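# Put the block into the white tray

## Task

Set the block down so it rests on the bottom of the white tray; which face ends up underneath does not matter.

## Robot and tools

Robot: one six-joint arm on a tilted base at (0, 0, +0.303) m in the scene frame. Its base-frame up direction is (-0.380, -0.013, +0.925). Scene frame: origin on the table top under the base, +z up, +y to the left when facing +x. A camera stand sits next to the table. A V-shaped bracket on the flange holds two parallel grippers. Gripper 1's fingers point along the tool's +z and close along its x; end_effector_position is the point between its pads. Gripper 2's fingers point along tool -x and close along z; its pad centre is 223 mm along -x and 223 mm along -z from end_effector_position, at the same y. Fingertips reach 17.5 mm past each pad centre. A block juts 93 mm toward -y beside gripper 1's foot. When one gripper points down, the other lies level and swings with every turn, so it can strike the table, the parts or the arm.

Frames: all reported poses, velocities, targets and camera poses are in the arm's base frame. Offsets use the base frame's axes, and turns pivot about the Hand target position. Wrist force and torque are given along the end effector's own axes.

The 12-number row (used by execute_actions and move): one list for the single arm, every number in [-1, 1], in this order: dx, dy, dz, rx, ry, rz, position_1, position_2, force_limit_1, force_limit_2, speed_1, speed_2. The first six are an offset, not a pose, measured from the Hand target as it stood when the action or move began. 1.0 stands for 0.6 m of travel or 180 degrees of turn. rx, ry, rz form a single rotation vector. A translation longer than 1.0 may be shortened. Repeating an offset in a new call moves the arm again. The last six are absolute gripper settings. position: +1 fully open (50 mm on gripper 1, 75 mm on gripper 2); about -0.65 brings gripper 1's pads together; send -1 to grip. force_limit: -1 about 20 N, 0 about 102 N, +1 about 185 N per pad. speed: -1 is 20 mm/s, 0 is 85, +1 is 150. All six start at +1. Re-send your previous values to leave the grippers unchanged, since 0 is itself a command. Gripper 2 cannot hold anything 23 mm wide or narrower.

execute_actions: actions is a list of actions; each action is up to 15 rows, one per 1/30 s step. A short action repeats its final row to fill 15 steps. Every row counts from the action's starting Hand target, not from the row before. cameras: list of names (cam_head_left, cam_head_right, cam_wrist, or "all"); an empty actions list returns images and the full state. An unknown camera name voids the call.

move: target is one row or a list of up to 15 rows, all offsets counted from the same starting Hand target. speed is m/s (0.002 to 3.6, default 0.25; rotation capped at twice that in rad/s), one value or one per target. blend in m rounds corners in a list; 0 means halt at each. stop_force (3 to 120 N) ends the path when the wrist sensor feels that much push against the motion; useful for lowering onto a surface slowly. Omit it when backing off a contact. zero (default true) re-zeroes before the move. blocking=false returns after about 0.5 s while the move continues (not allowed with stop_force). The result adds a move: line: done (within 3 mm and 2 degrees at rest), off_target, moving, held or fault, plus which limits acted (paced = sent pose clipped, held = steps withheld). Neither done nor off_target proves contact or its absence. The path ignores obstacles; avoid routes close to the arm's base.

wait: seconds 0 to 10, robot holds its command; a running move keeps going. stop: brakes a running move (needs room when fast). zoom_image: camera plus region [x0, y0, x1, y1] in pixels from the top-left, at most 504 by 504, only for a camera in the latest images (each image is 672x504). zero_wrist_force: subtracts the current wrist reading from later ones. finished_scene: scene = the current scene's number; ends it irreversibly, call nothing after it in that reply.

Results: end_effector_position (m) and end_effector_quat_wxyz; velocities; Hand target (your last commanded pose after clipping, the base for new offsets); Tool commands; position_measured in counts (opening ≈ (250 - value) × 0.202 mm, gripper 2 adds 25 mm); object_status per gripper: 0 moving, 1 blocked while opening, 2 blocked while closing (a grip), 3 reached target or pads met (probably nothing held). Joint velocities may read within noise. Joint torques include the arm's weight; positive means toward larger joint angle. Printed positions can be off by a few cm.

Control notes: orientation commands are clipped to 32 degrees from the current one per step. The gripper can rest short of the Hand target; send the remaining gap as a new offset. To stop pressing on something, command back past the gripper.

Avoid: dropping the block from height, releasing it while it moves, fast hits or hard presses. Touching firmly past a contact can trigger a torque fault (wrist joints limit 25.7 N m) or a force fault near 150 N, each stopping the arm for 10 s. Long loaded or stretched holds heat motors (MOTOR HOT at 70 °C, braking at 85 °C). Nothing may end up off the table. Loose objects may get small random shoves.

Each tool is called after ">>>" as name([rows], argument=value, ...), one row to a line, values as JSON.

## Session

>>> execute_actions(actions=[])

Scene clock: 0.00 s.
end_effector_position=(+0.5965, +0.3307, +0.2258) position_measured=(+3, +3) object_status=(+3, +3) end_effector_quat_wxyz=(-0.067, +0.313, -0.443, +0.837)
Joint positions: [0.71 -0.463 1.394 -4.01 -2.501 2.523]
Joint velocities: within noise
Joint torques (N m): no reading
Wrist force (N): no reading
Wrist torque (N m): no reading
Wrist force, peak (N): no reading
Hand target: +0.5965, +0.3307, +0.2258; -0.067, +0.313, -0.443, +0.837
Tool commands: gripper/position_1=+1.0 gripper/position_2=+1.0 gripper/force_limit_1=+1.0 gripper/force_limit_2=+1.0 gripper/speed_1=+1.0 gripper/speed_2=+1.0

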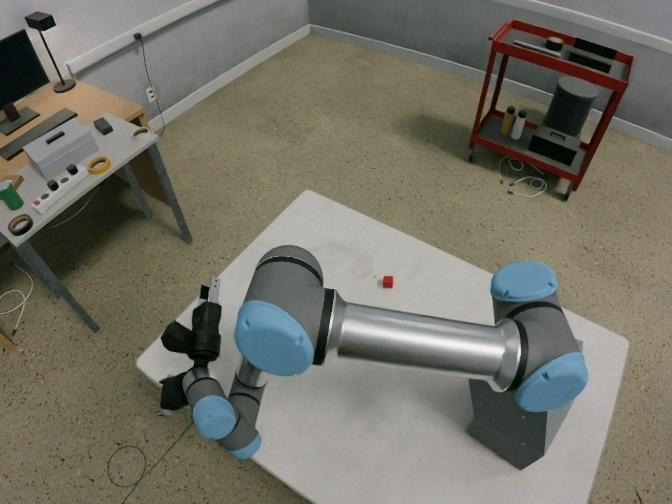

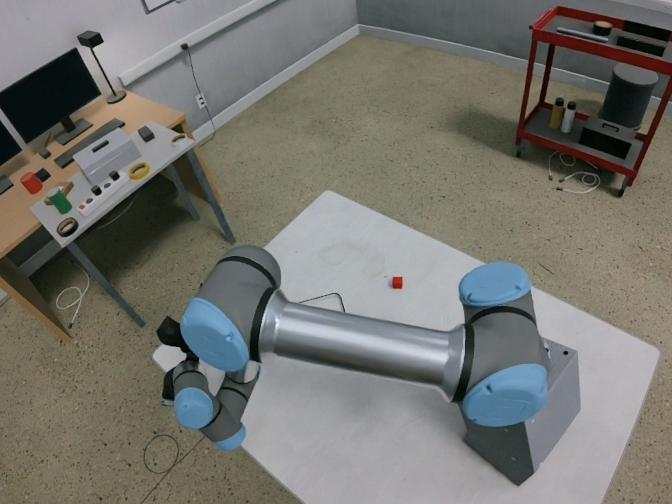

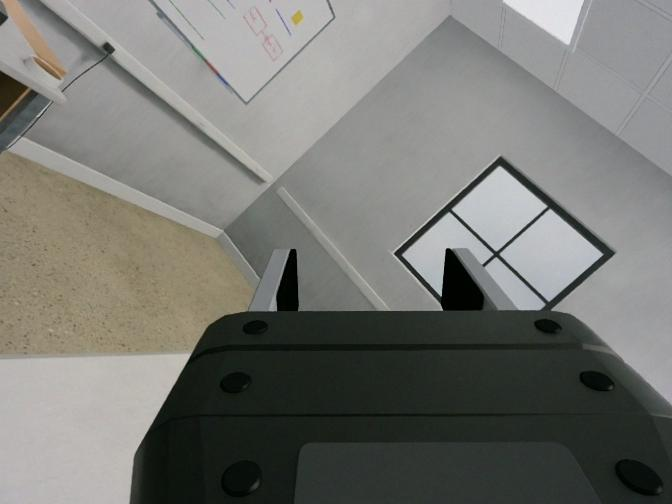

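>>> zoom_image(camera="cam_head_right", region=[240, 200, 492, 389])

>>> zoom_image(camera="cam_head_left", region=[130, 180, 466, 432])

Scaled by 2.000.

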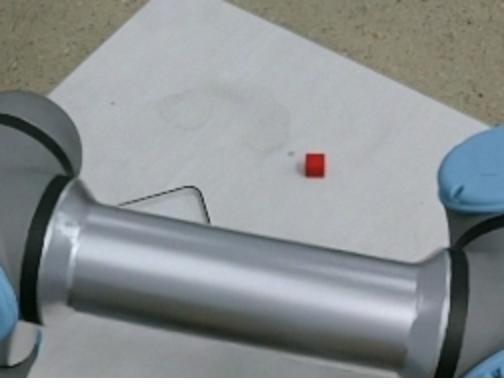

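Scaled by 1.500.

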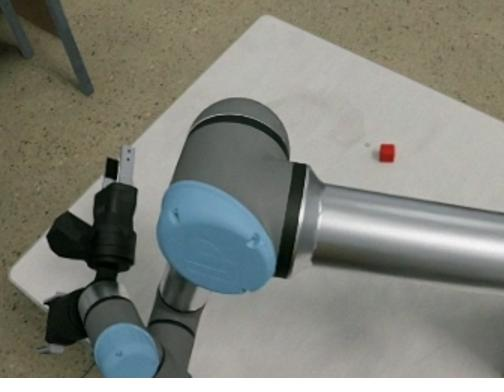

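>>> move(target=[-0.284, -0.494, 0.0917, 0.721, -0.068, -0.146, 1, 1, 1, 1, 1, 1], speed=0.4, cameras=["all"])

Scene clock: 13.70 s.
end_effector_position=(+0.4260, +0.0343, +0.2808) position_measured=(+3, +3) object_status=(+3, +3) end_effector_quat_wxyz=(+0.192, +0.086, +0.977, +0.024)
Joint positions: [-0.368 -2.015 2.319 -3.033 -1.349 4.703]
Joint torques (N m): [-6.63 -23.77 -38.55 -6.75 2.39 0.93]
Wrist force (N): [1.1 -3.4 2.2]
Wrist torque (N m): [-0.43 -1.18 -0.29]
Wrist force, peak (N): [1.4 -8.6 1.2]
Hand target: +0.4261, +0.0343, +0.2808; +0.192, +0.086, +0.977, +0.024
Off the commanded pose: 0.000 m, 0 deg.
move: done

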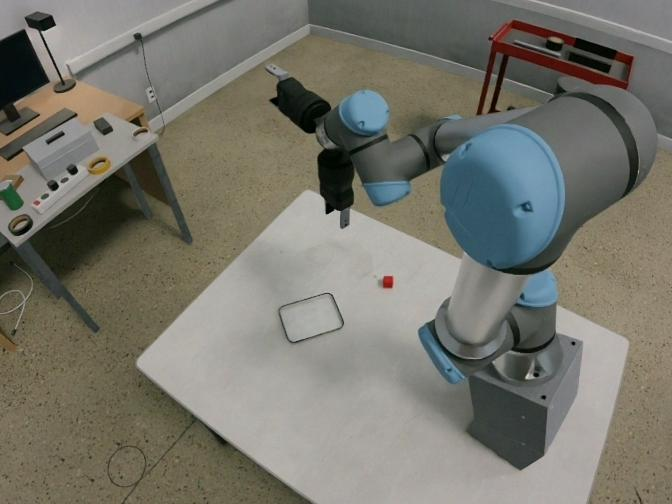

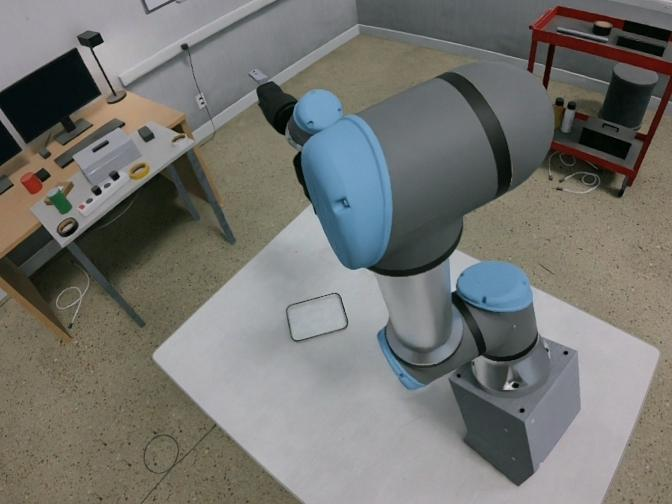

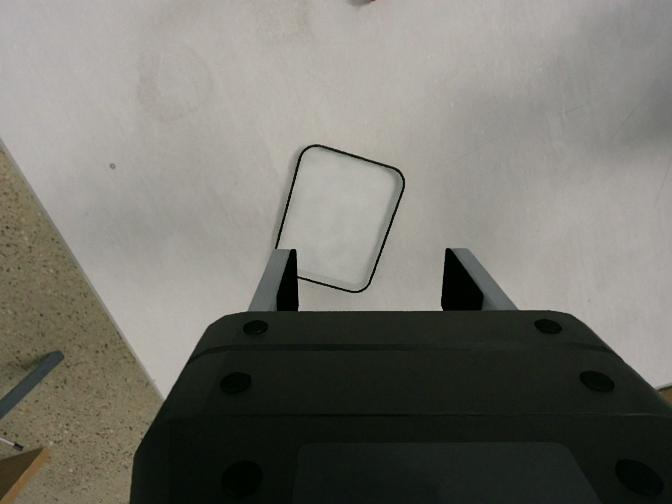

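>>> move(target=[0.0257, -0.2607, -0.2093, 0, 0, 0, 1, 1, 1, 1, 1, 1], speed=0.3, cameras=["all"])

Scene clock: 17.00 s.
end_effector_position=(+0.4415, -0.1221, +0.1554) position_measured=(+3, +3) object_status=(+3, +3) end_effector_quat_wxyz=(+0.192, +0.086, +0.977, +0.024)
Joint positions: [-0.848 -1.705 2.484 -3.406 -0.918 4.468]
Joint torques (N m): [-10.56 -15.73 -13.19 -5.91 1.38 -1.24]
Wrist force (N): [0.9 -3.5 2.3]
Wrist torque (N m): [-0.34 -1.14 -0.37]
Wrist force, peak (N): [1.4 -9.6 5.9]
Hand target: +0.4415, -0.1221, +0.1553; +0.192, +0.086, +0.977, +0.024
Off the commanded pose: 0.000 m, 0 deg.
move: done

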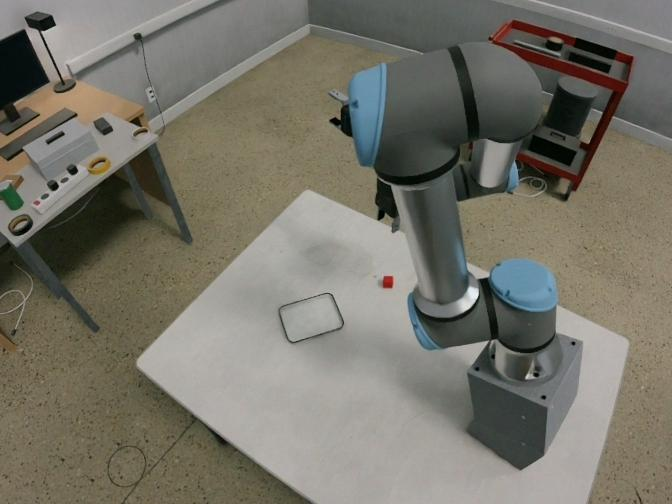

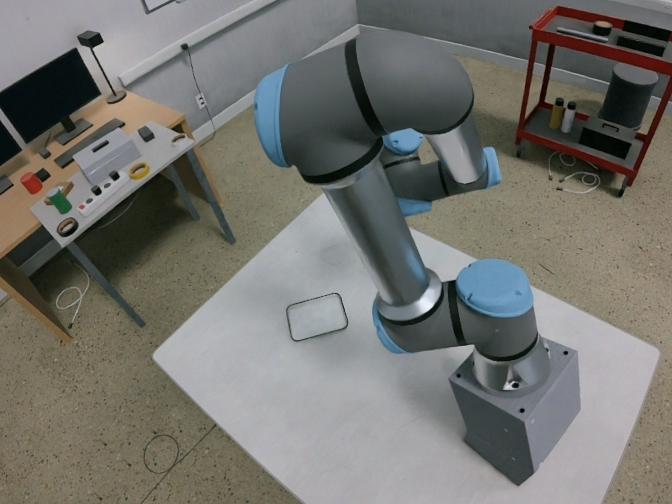

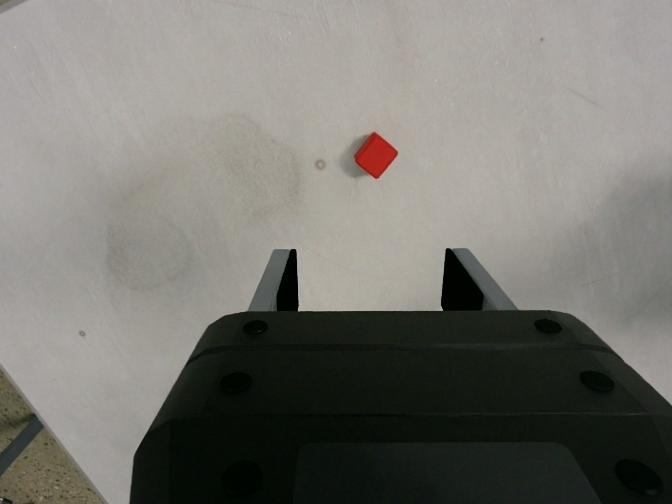

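>>> zoom_image(camera="cam_wrist", region=[280, 90, 480, 240])

>>> zoom_image(camera="cam_head_left", region=[260, 240, 428, 366])

>>> zoom_image(camera="cam_head_right", region=[260, 240, 428, 366])

Scaled by 2.520.

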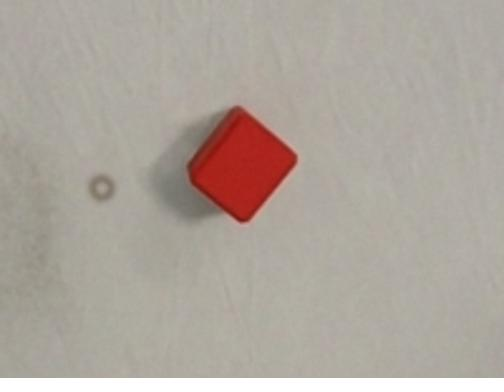

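Scaled by 3.000.

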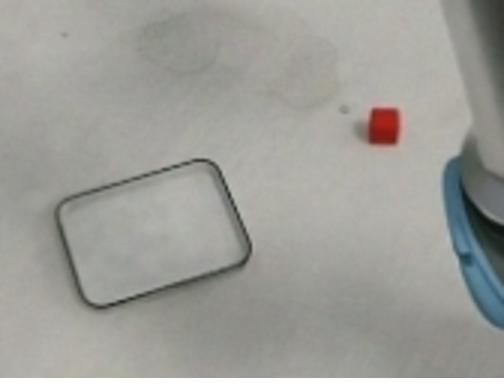

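Scaled by 3.000.

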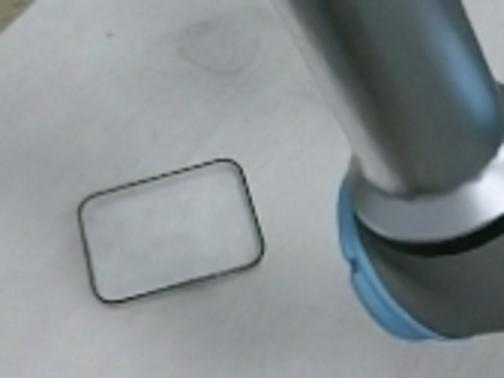

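>>> move(target=[0.035, -0.0057, -0.166, 0.0868, 0.0031, -0.2106, 1, 1, 1, 1, 1, 1], speed=0.3, cameras=["cam_wrist"])

Scene clock: 19.83 s.
end_effector_position=(+0.4626, -0.1255, +0.0557) position_measured=(+3, +3) object_status=(+3, +3) end_effector_quat_wxyz=(+0.172, +0.423, +0.885, +0.090)
Joint positions: [-0.669 -1.342 2.501 -3.785 -1.573 5.072]
Joint torques (N m): [-13.33 -36.5 -3.09 -4.62 -1.06 0.05]
Wrist force (N): [0.8 -3.4 2.1]
Wrist torque (N m): [-0.44 -1.13 -0.30]
Wrist force, peak (N): [1.2 -4.4 4.2]
Hand target: +0.4625, -0.1256, +0.0557; +0.172, +0.423, +0.885, +0.090
Off the commanded pose: 0.000 m, 0 deg.
move: done
Images, in order (width x height): cam_wrist 672x504.

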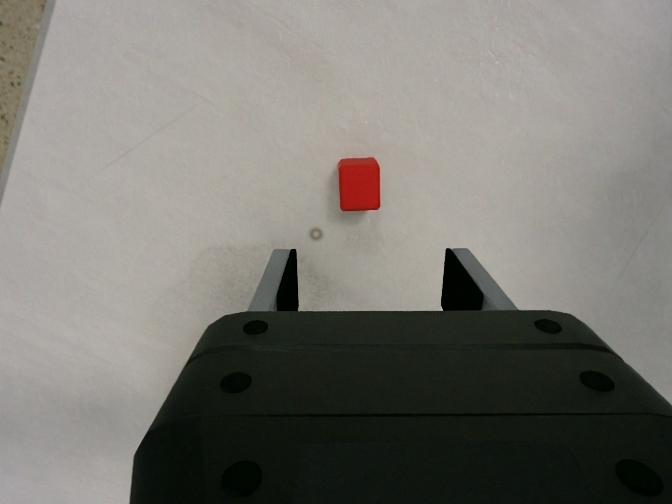

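>>> move(target=[0.0699, 0.0025, -0.1695, 0, 0, 0, 1, 1, 1, 1, 1, 1], speed=0.15, cameras=["all"])

Scene clock: 21.73 s.
end_effector_position=(+0.5045, -0.1240, -0.0460) position_measured=(+3, +3) object_status=(+3, +3) end_effector_quat_wxyz=(+0.172, +0.423, +0.885, +0.090)
Joint positions: [-0.589 -0.937 2.392 -4.08 -1.643 5.111]
Joint torques (N m): [-14.6 -30.63 5.04 -6.05 0.92 -2.39]
Wrist force (N): [1.1 -3.3 2.2]
Wrist torque (N m): [-0.34 -1.19 -0.40]
Wrist force, peak (N): [1.2 -3.6 6.3]
Hand target: +0.5044, -0.1241, -0.0460; +0.172, +0.423, +0.885, +0.090
Off the commanded pose: 0.000 m, 0 deg.
move: done

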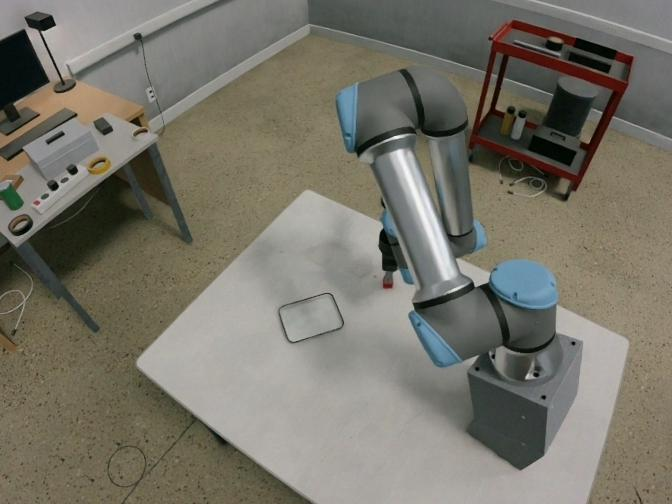

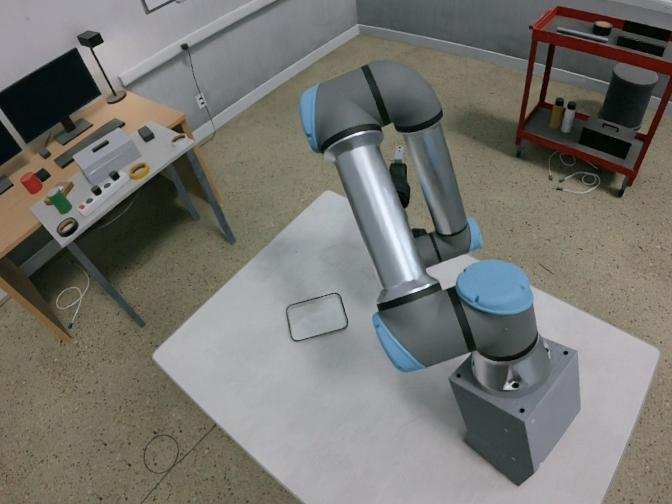

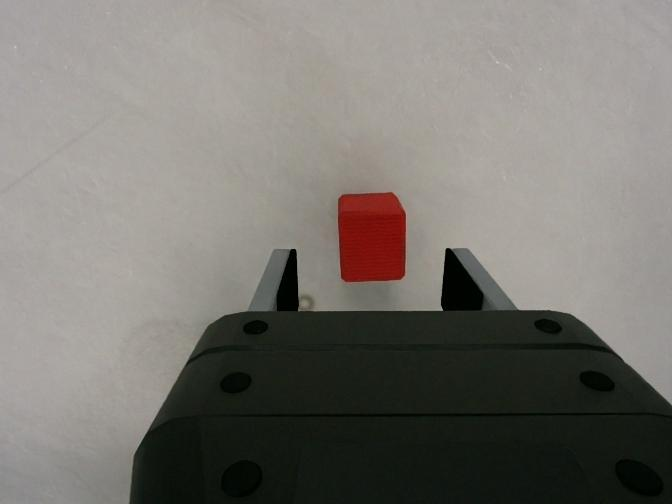

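>>> move(target=[0.0381, 0.0013, -0.0925, 0, 0, 0, 1, 1, 1, 1, 1, 1], speed=0.02, stop_force=6, cameras=["all"])

Scene clock: 26.63 s.
end_effector_position=(+0.5242, -0.1234, -0.0940) position_measured=(+3, +3) object_status=(+3, +3) end_effector_quat_wxyz=(+0.172, +0.423, +0.885, +0.090)
Joint positions: [-0.557 -0.773 2.311 -4.16 -1.67 5.127]
Joint torques (N m): [-15.4 -50.94 9.46 -8.25 0.33 -2.36]
Wrist force (N): [1.8 -2.9 1.8]
Wrist torque (N m): [-0.27 -1.32 -0.41]
Wrist force, peak (N): [21.9 -13.2 -99.5]
Hand target: +0.5242, -0.1234, -0.0940; +0.172, +0.423, +0.885, +0.090 (not the last commanded pose)
Off the commanded pose: 0.008 m, 0 deg.
move: contact

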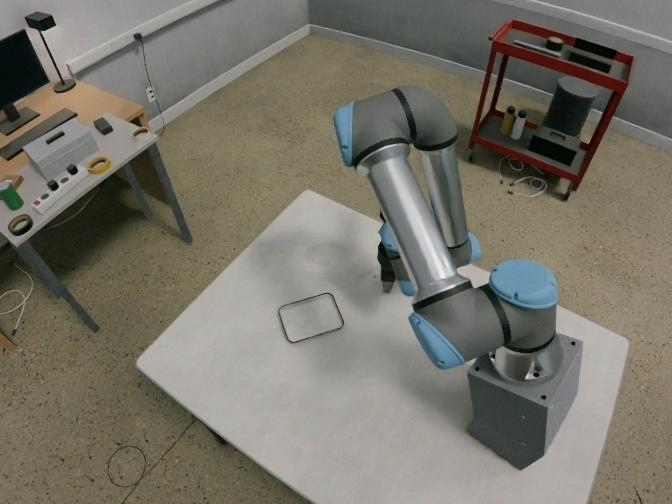

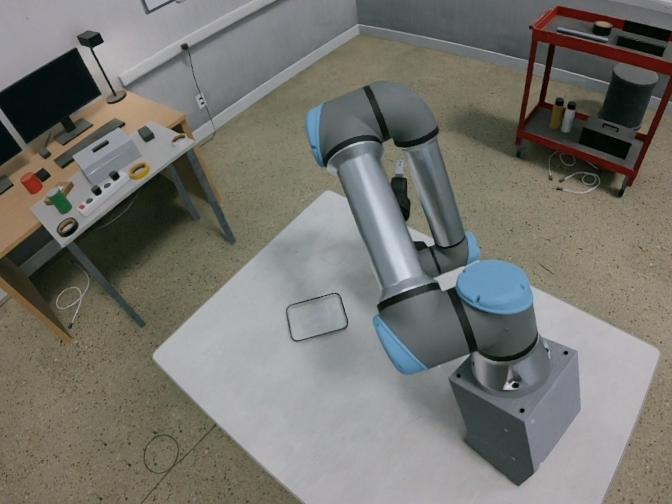

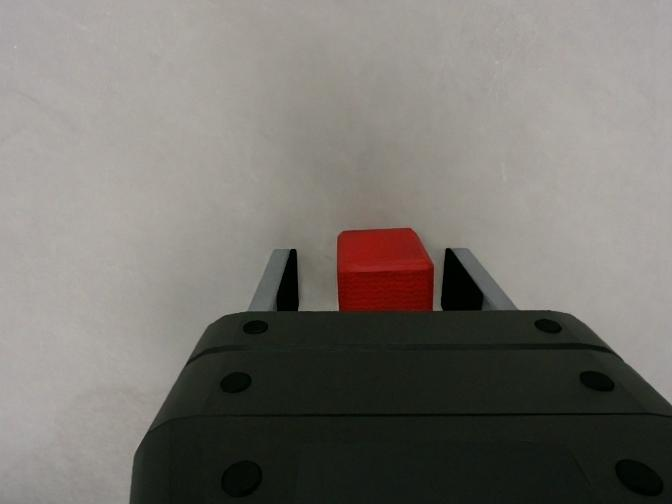

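>>> move(target=[-0.0013, 0, 0.0031, 0, 0, 0, -1, 1, -0.7, 1, -0.5, 1], speed=0.02, cameras=["cam_wrist"])

Scene clock: 28.00 s.
end_effector_position=(+0.5234, -0.1234, -0.0921) position_measured=(+124, +3) object_status=(+2, +3) end_effector_quat_wxyz=(+0.172, +0.423, +0.885, +0.090)
Joint positions: [-0.558 -0.78 2.314 -4.158 -1.669 5.126]
Joint torques (N m): [-13.96 -43.92 6.11 -5 0.77 -2.2]
Wrist force (N): [2.0 -3.3 2.9]
Wrist torque (N m): [-0.35 -1.35 -0.37]
Wrist force, peak (N): [2.0 -3.3 2.9]
Hand target: +0.5234, -0.1234, -0.0921; +0.172, +0.423, +0.885, +0.090
Off the commanded pose: 0.000 m, 0 deg.
move: done
Images, in order (width x height): cam_wrist 672x504.

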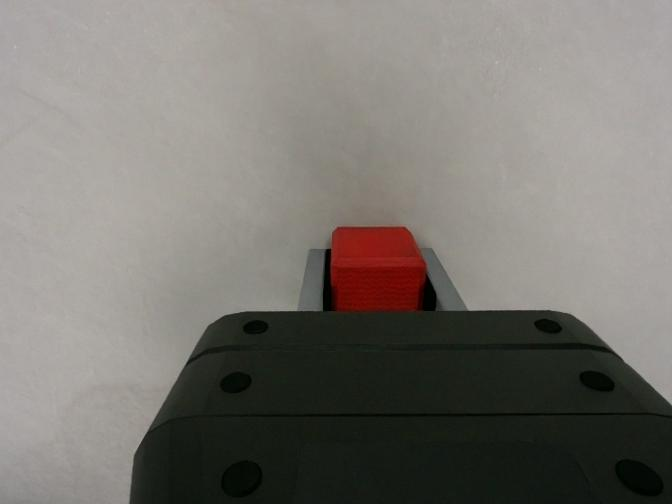

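>>> move([
  [-0.0635, -0.0022, 0.1541, 0, 0, 0, -1, 1, -0.7, 1, -0.5, 1],
  [0.0548, 0.4003, 0.2087, 0, 0, 0, -1, 1, -0.7, 1, -0.5, 1],
], speed=0.3, blend=[0.04, 0], cameras=["all"])

Scene clock: 32.17 s.
end_effector_position=(+0.5563, +0.1167, +0.0330) position_measured=(+124, +3) object_status=(+2, +3) end_effector_quat_wxyz=(+0.172, +0.423, +0.885, +0.090)
Joint positions: [0.062 -1.137 2.22 -3.573 -2.193 5.489]
Joint torques (N m): [16.73 -54.48 -11.47 -4.84 -2.58 -0.13]
Wrist force (N): [1.6 -3.3 2.9]
Wrist torque (N m): [-0.41 -1.29 -0.31]
Wrist force, peak (N): [1.8 -3.1 9.1]
Hand target: +0.5563, +0.1168, +0.0331; +0.172, +0.423, +0.885, +0.090
Off the commanded pose: 0.000 m, 0 deg.
move: done

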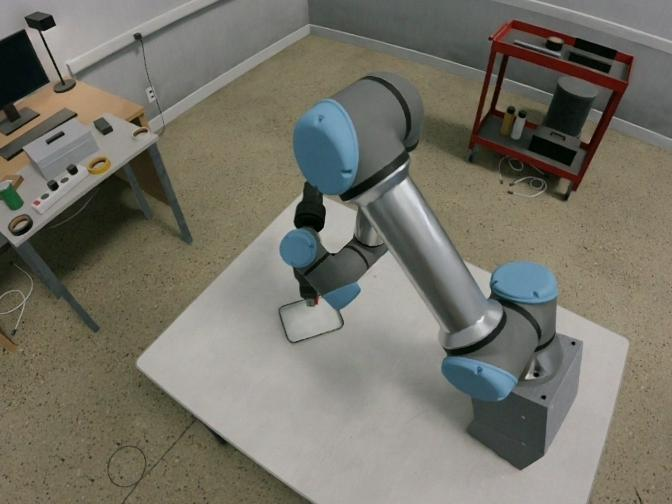

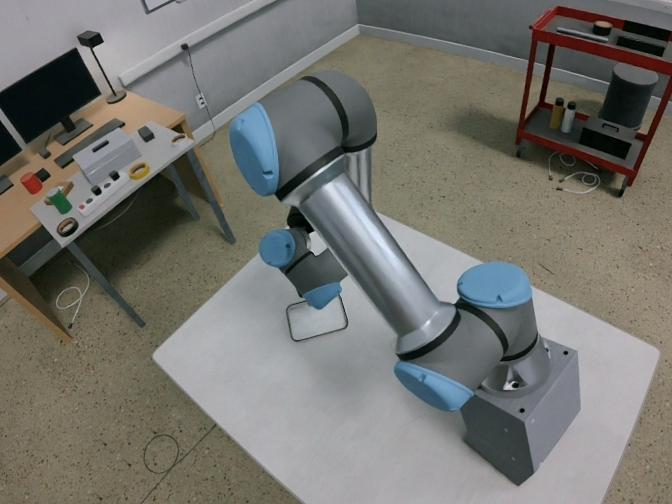

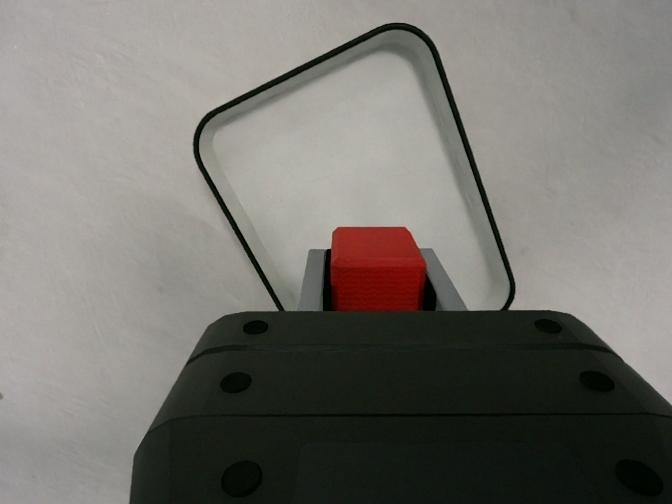

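>>> move(target=[0.0571, 0.002, -0.1387, 0, 0, 0, -1, 1, -0.7, 1, -0.5, 1], speed=0.2)

>>> move(target=[0.0095, 0.0003, -0.0231, 0, 0, 0, -1, 1, -0.7, 1, -0.5, 1], speed=0.004, stop_force=5, cameras=["cam_wrist"])

Scene clock: 33.93 s.
end_effector_position=(+0.5906, +0.1180, -0.0501) position_measured=(+124, +3) object_status=(+2, +3) end_effector_quat_wxyz=(+0.172, +0.423, +0.885, +0.090)
Joint positions: [0.06 -0.88 2.125 -3.735 -2.191 5.487]
Joint torques (N m): [9.02 -41.02 -0.07 -5.48 -4.52 -1.7]
Wrist force (N): [1.7 -3.3 2.7]
Wrist torque (N m): [-0.41 -1.31 -0.32]
Wrist force, peak (N): [2.1 -3.6 7.6]
Hand target: +0.5905, +0.1180, -0.0501; +0.172, +0.423, +0.885, +0.090
Off the commanded pose: 0.000 m, 0 deg.
move: done

Scene clock: 36.93 s.
end_effector_position=(+0.5936, +0.1181, -0.0576) position_measured=(+124, +3) object_status=(+2, +3) end_effector_quat_wxyz=(+0.172, +0.423, +0.885, +0.090)
Joint positions: [0.06 -0.858 2.114 -3.746 -2.191 5.487]
Joint torques (N m): [-0.77 -56.09 4.75 -3.53 0.09 1.01]
Wrist force (N): [1.5 -2.5 0.3]
Wrist torque (N m): [-0.35 -1.35 -0.32]
Wrist force, peak (N): [4.9 -5.8 -11.6]
Hand target: +0.5936, +0.1181, -0.0576; +0.172, +0.423, +0.885, +0.090 (not the last commanded pose)
Off the commanded pose: 0.007 m, 0 deg.
move: contact
Images, in order (width x height): cam_wrist 672x504.

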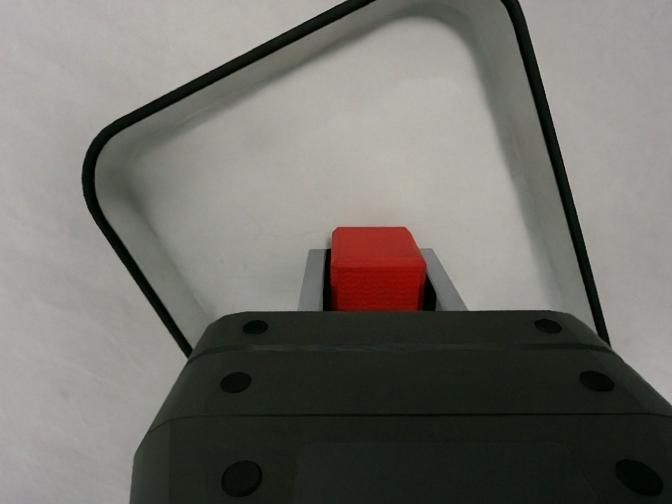

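>>> move([
  [0, 0, 0, 0, 0, 0, 0.6, 1, -0.7, 1, -0.5, 1],
  [-0.0762, -0.0027, 0.1849, 0, 0, 0, 0.6, 1, -0.7, 1, -0.5, 1],
], speed=0.3, cameras=["all"])

Scene clock: 44.17 s.
end_effector_position=(+0.5479, +0.1165, +0.0533) position_measured=(+63, +3) object_status=(+3, +3) end_effector_quat_wxyz=(+0.172, +0.423, +0.885, +0.090)
Joint positions: [0.063 -1.202 2.235 -3.523 -2.193 5.489]
Joint torques (N m): [-4.93 -53.28 -17.13 -4.76 -0.24 0.47]
Wrist force (N): [1.8 -3.2 2.5]
Wrist torque (N m): [-0.30 -1.32 -0.39]
Wrist force, peak (N): [2.0 -3.4 8.7]
Hand target: +0.5479, +0.1165, +0.0534; +0.172, +0.423, +0.885, +0.090
Off the commanded pose: 0.000 m, 0 deg.
move: done

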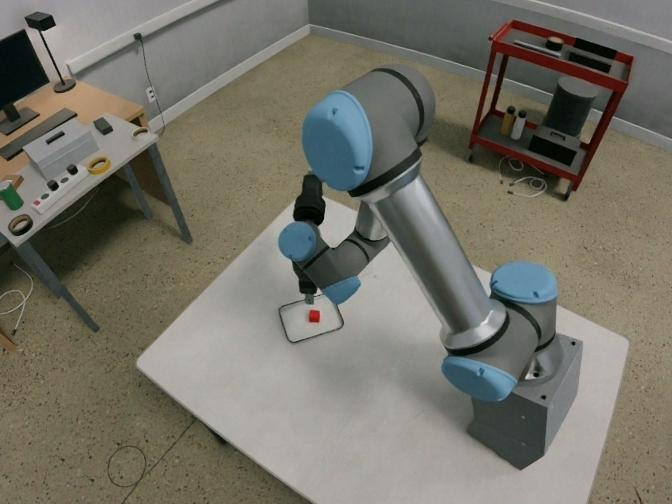

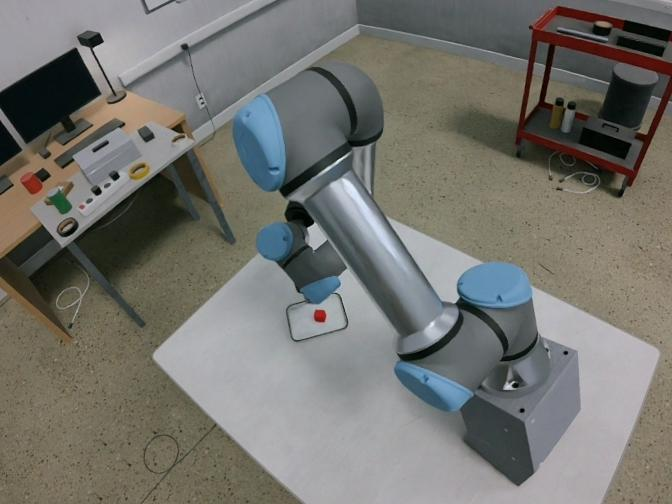

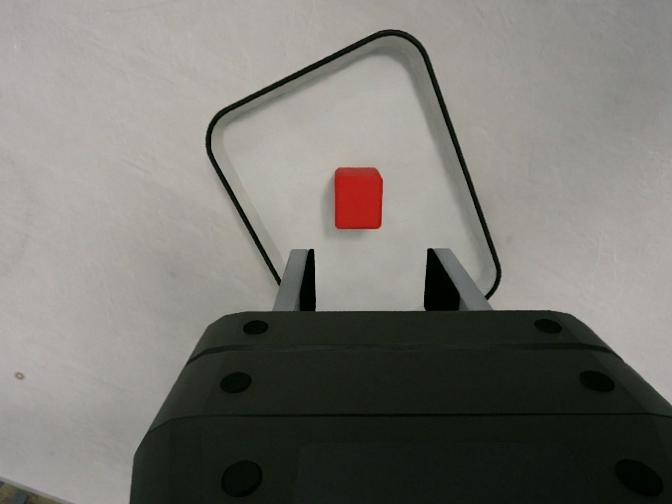

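>>> zoom_image(camera="cam_head_left", region=[270, 280, 354, 343])

>>> zoom_image(camera="cam_head_right", region=[278, 280, 362, 343])

Scaled by 6.000.

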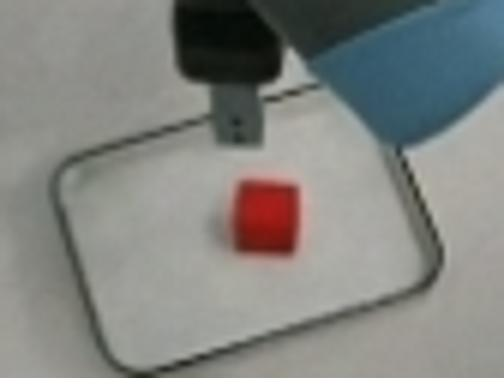

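Scaled by 6.000.

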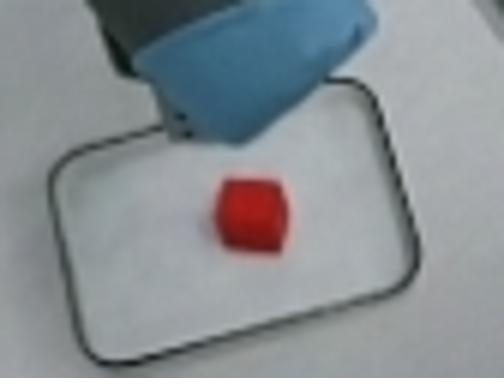

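>>> move([
  [0.0763, 0.0027, -0.1849, 0, 0, 0, 0.6, 1, -0.7, 1, -0.5, 1],
  [0.0763, 0.0027, -0.1849, 0, 0, 0, -1, 1, -0.7, 1, 0.5, 1],
  [0, 0, 0, 0, 0, 0, -1, 1, -0.7, 1, 0.5, 1],
], speed=0.5)

>>> move([
  [0.0755, 0.0027, -0.1837, 0, 0, 0, -1, 1, -0.7, 1, 0.5, 1],
  [0.0755, 0.0027, -0.1837, 0, 0, 0, 0.5, 1, -0.7, 1, 0.5, 1],
  [0, 0, 0, 0, 0, 0, 0.5, 1, -0.7, 1, 0.5, 1],
], speed=0.5)

Scene clock: 48.80 s.
end_effector_position=(+0.5479, +0.1165, +0.0533) position_measured=(+125, +3) object_status=(+2, +3) end_effector_quat_wxyz=(+0.172, +0.423, +0.885, +0.090)
Joint positions: [0.063 -1.202 2.235 -3.523 -2.193 5.489]
Joint torques (N m): [-4.96 -53.74 -17.22 -4.51 -0.05 0.28]
Wrist force (N): [1.2 -3.1 2.2]
Wrist torque (N m): [-0.29 -1.19 -0.40]
Wrist force, peak (N): [2.2 -3.9 8.7]
Hand target: +0.5479, +0.1165, +0.0534; +0.172, +0.423, +0.885, +0.090
Off the commanded pose: 0.000 m, 0 deg.
move: done

Scene clock: 51.07 s.
end_effector_position=(+0.5479, +0.1165, +0.0533) position_measured=(+78, +3) object_status=(+3, +3) end_effector_quat_wxyz=(+0.172, +0.423, +0.885, +0.090)
Joint positions: [0.063 -1.202 2.235 -3.523 -2.193 5.489]
Joint torques (N m): [-5.66 -54.07 -17.55 -4.37 -0.05 0.33]
Wrist force (N): [-0.5 -3.5 2.7]
Wrist torque (N m): [-0.36 -0.82 -0.39]
Wrist force, peak (N): [11.6 -13.5 -63.0]
Hand target: +0.5479, +0.1165, +0.0534; +0.172, +0.423, +0.885, +0.090
Off the commanded pose: 0.000 m, 0 deg.
move: done

>>> finished_scene(scene=1)

The scene is finished: the task was done.


## Next scene

The same job, from a new start.

>>> execute_actions(actions=[])

Scene clock: 0.00 s.
end_effector_position=(+0.4039, -0.3142, +0.2351) position_measured=(+3, +3) object_status=(+3, +3) end_effector_quat_wxyz=(+0.103, +0.912, +0.369, +0.149)
Joint positions: [-0.943 -1.723 2 -2.215 -2.114 -0.121]
Joint velocities: within noise
Joint torques (N m): no reading
Wrist force (N): no reading
Wrist torque (N m): no reading
Wrist force, peak (N): no reading
Hand target: +0.4039, -0.3142, +0.2351; +0.103, +0.912, +0.369, +0.149
Tool commands: gripper/position_1=+1.0 gripper/position_2=+1.0 gripper/force_limit_1=+1.0 gripper/force_limit_2=+1.0 gripper/speed_1=+1.0 gripper/speed_2=+1.0

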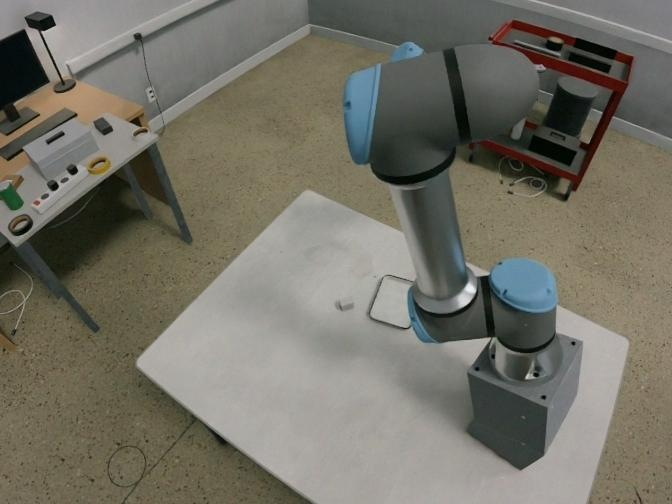

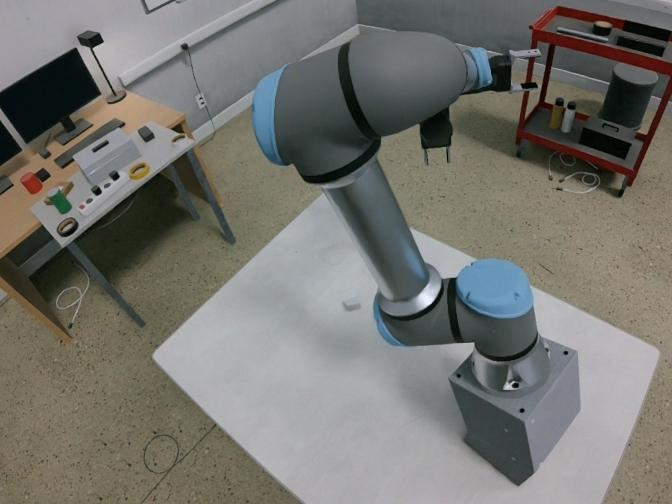

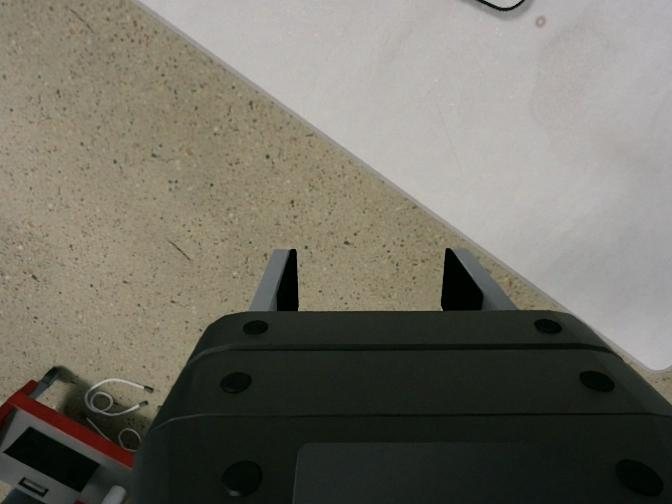

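>>> zoom_image(camera="cam_head_left", region=[320, 260, 432, 344])

Scaled by 4.500.

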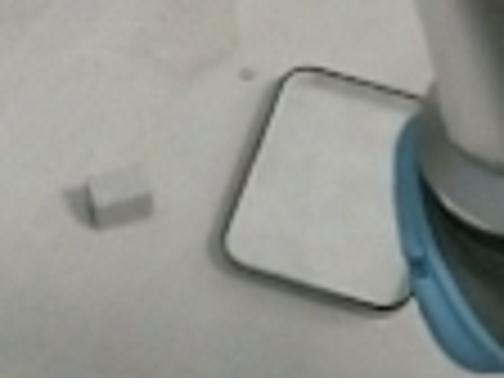

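>>> move(target=[0.1368, 0.5532, -0.2435, -0.0075, -0.008, 0.098, 1, 1, -0.6, 1, 0, 1], speed=0.6, cameras=["cam_wrist"])

Scene clock: 5.67 s.
end_effector_position=(+0.4859, +0.0176, +0.0891) position_measured=(+3, +3) object_status=(+3, +3) end_effector_quat_wxyz=(+0.095, +0.841, +0.504, +0.170)
Joint positions: [-0.168 -1.636 2.272 -2.291 -2.229 0.43]
Joint torques (N m): [14.07 -25.42 -9.32 -5.61 -0.72 1.6]
Wrist force (N): [-0.3 0.4 0.2]
Wrist torque (N m): [0.14 0.18 0.07]
Wrist force, peak (N): [5.6 -3.2 3.8]
Hand target: +0.4859, +0.0177, +0.0890; +0.095, +0.841, +0.504, +0.170
Off the commanded pose: 0.000 m, 0 deg.
move: done
Images, in order (width x height): cam_wrist 672x504.

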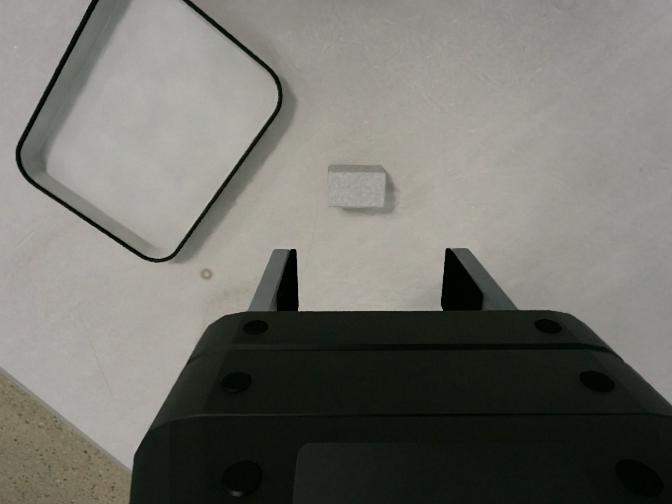

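>>> zoom_image(camera="cam_wrist", region=[300, 145, 420, 235])

Scaled by 4.200.

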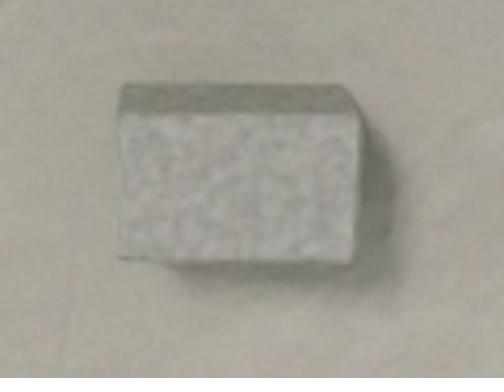

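>>> move([
  [0.0933, 0.0062, -0.2228, 0, 0, 0, 1, 1, -0.6, 1, 0, 1],
  [0.1153, 0.007, -0.2759, 0, 0, 0, 1, 1, -0.6, 1, 0, 1],
  [0.1153, 0.007, -0.2759, 0, 0, 0, -1, 1, -0.6, 1, 0, 1],
  [0.0775, 0.0057, -0.1842, 0, 0, 0, -1, 1, -0.6, 1, 0, 1],
], speed=[0.5, 0.12, 0.12, 0.4], blend=[0.015, 0, 0, 0], cameras=["cam_wrist"])

Scene clock: 10.80 s.
end_effector_position=(+0.5324, +0.0211, -0.0216) position_measured=(+56, +3) object_status=(+2, +3) end_effector_quat_wxyz=(+0.094, +0.841, +0.504, +0.170)
Joint positions: [-0.142 -1.289 2.27 -2.616 -2.23 0.463]
Joint torques (N m): [7.36 -39.72 -19.63 -4.65 -2.04 1.96]
Wrist force (N): [-0.3 0.4 0.3]
Wrist torque (N m): [0.14 0.18 0.06]
Wrist force, peak (N): [-0.1 -0.5 7.3]
Hand target: +0.5324, +0.0212, -0.0215; +0.095, +0.841, +0.504, +0.170
Off the commanded pose: 0.000 m, 0 deg.
move: done
Images, in order (width x height): cam_wrist 672x504.

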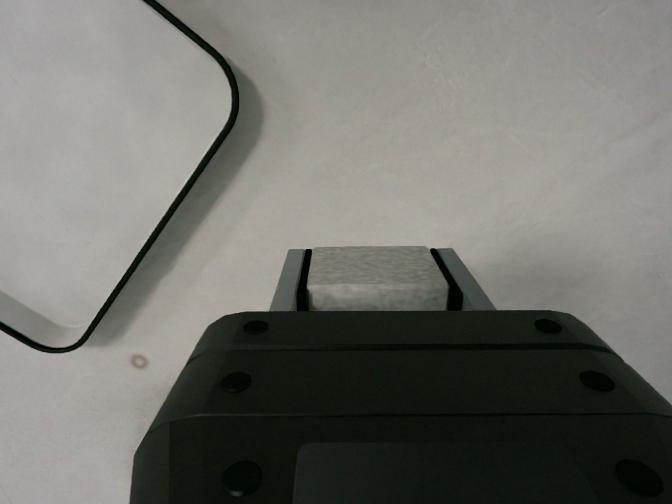

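>>> move([
  [-0.139, -0.1727, -0.0958, 0, 0, 0, -1, 1, -0.6, 1, 0, 1],
  [-0.1158, -0.1718, -0.152, 0, 0, 0, -1, 1, -0.6, 1, 0, 1],
  [-0.1158, -0.1718, -0.152, 0, 0, 0, 1, 1, -0.6, 1, 0, 1],
  [-0.1707, -0.1738, -0.0188, 0, 0, 0, 1, 1, -0.6, 1, 0, 1],
], speed=[0.5, 0.1, 0.1, 0.35], blend=[0.015, 0, 0, 0], cameras=["cam_wrist"])

Scene clock: 14.83 s.
end_effector_position=(+0.4301, -0.0832, -0.0328) position_measured=(+3, +3) object_status=(+3, +3) end_effector_quat_wxyz=(+0.095, +0.841, +0.504, +0.170)
Joint positions: [-0.489 -1.351 2.569 -3.102 -2.164 0.042]
Joint torques (N m): [10.64 -39.06 -10.51 -3.88 -5.39 0.61]
Wrist force (N): [-0.6 0.3 -0.4]
Wrist torque (N m): [0.18 0.24 -0.01]
Wrist force, peak (N): [5.5 -19.2 -63.5]
Hand target: +0.4300, -0.0831, -0.0328; +0.095, +0.841, +0.504, +0.170
Off the commanded pose: 0.000 m, 0 deg.
move: done
Images, in order (width x height): cam_wrist 672x504.

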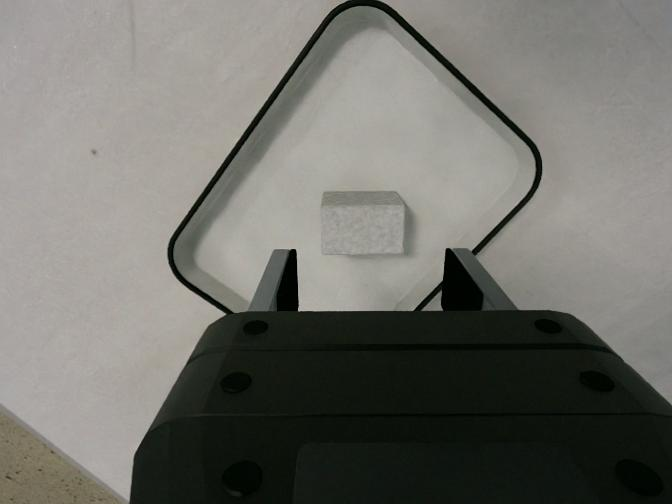

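>>> finished_scene(scene=2)

The scene is finished: the task was done.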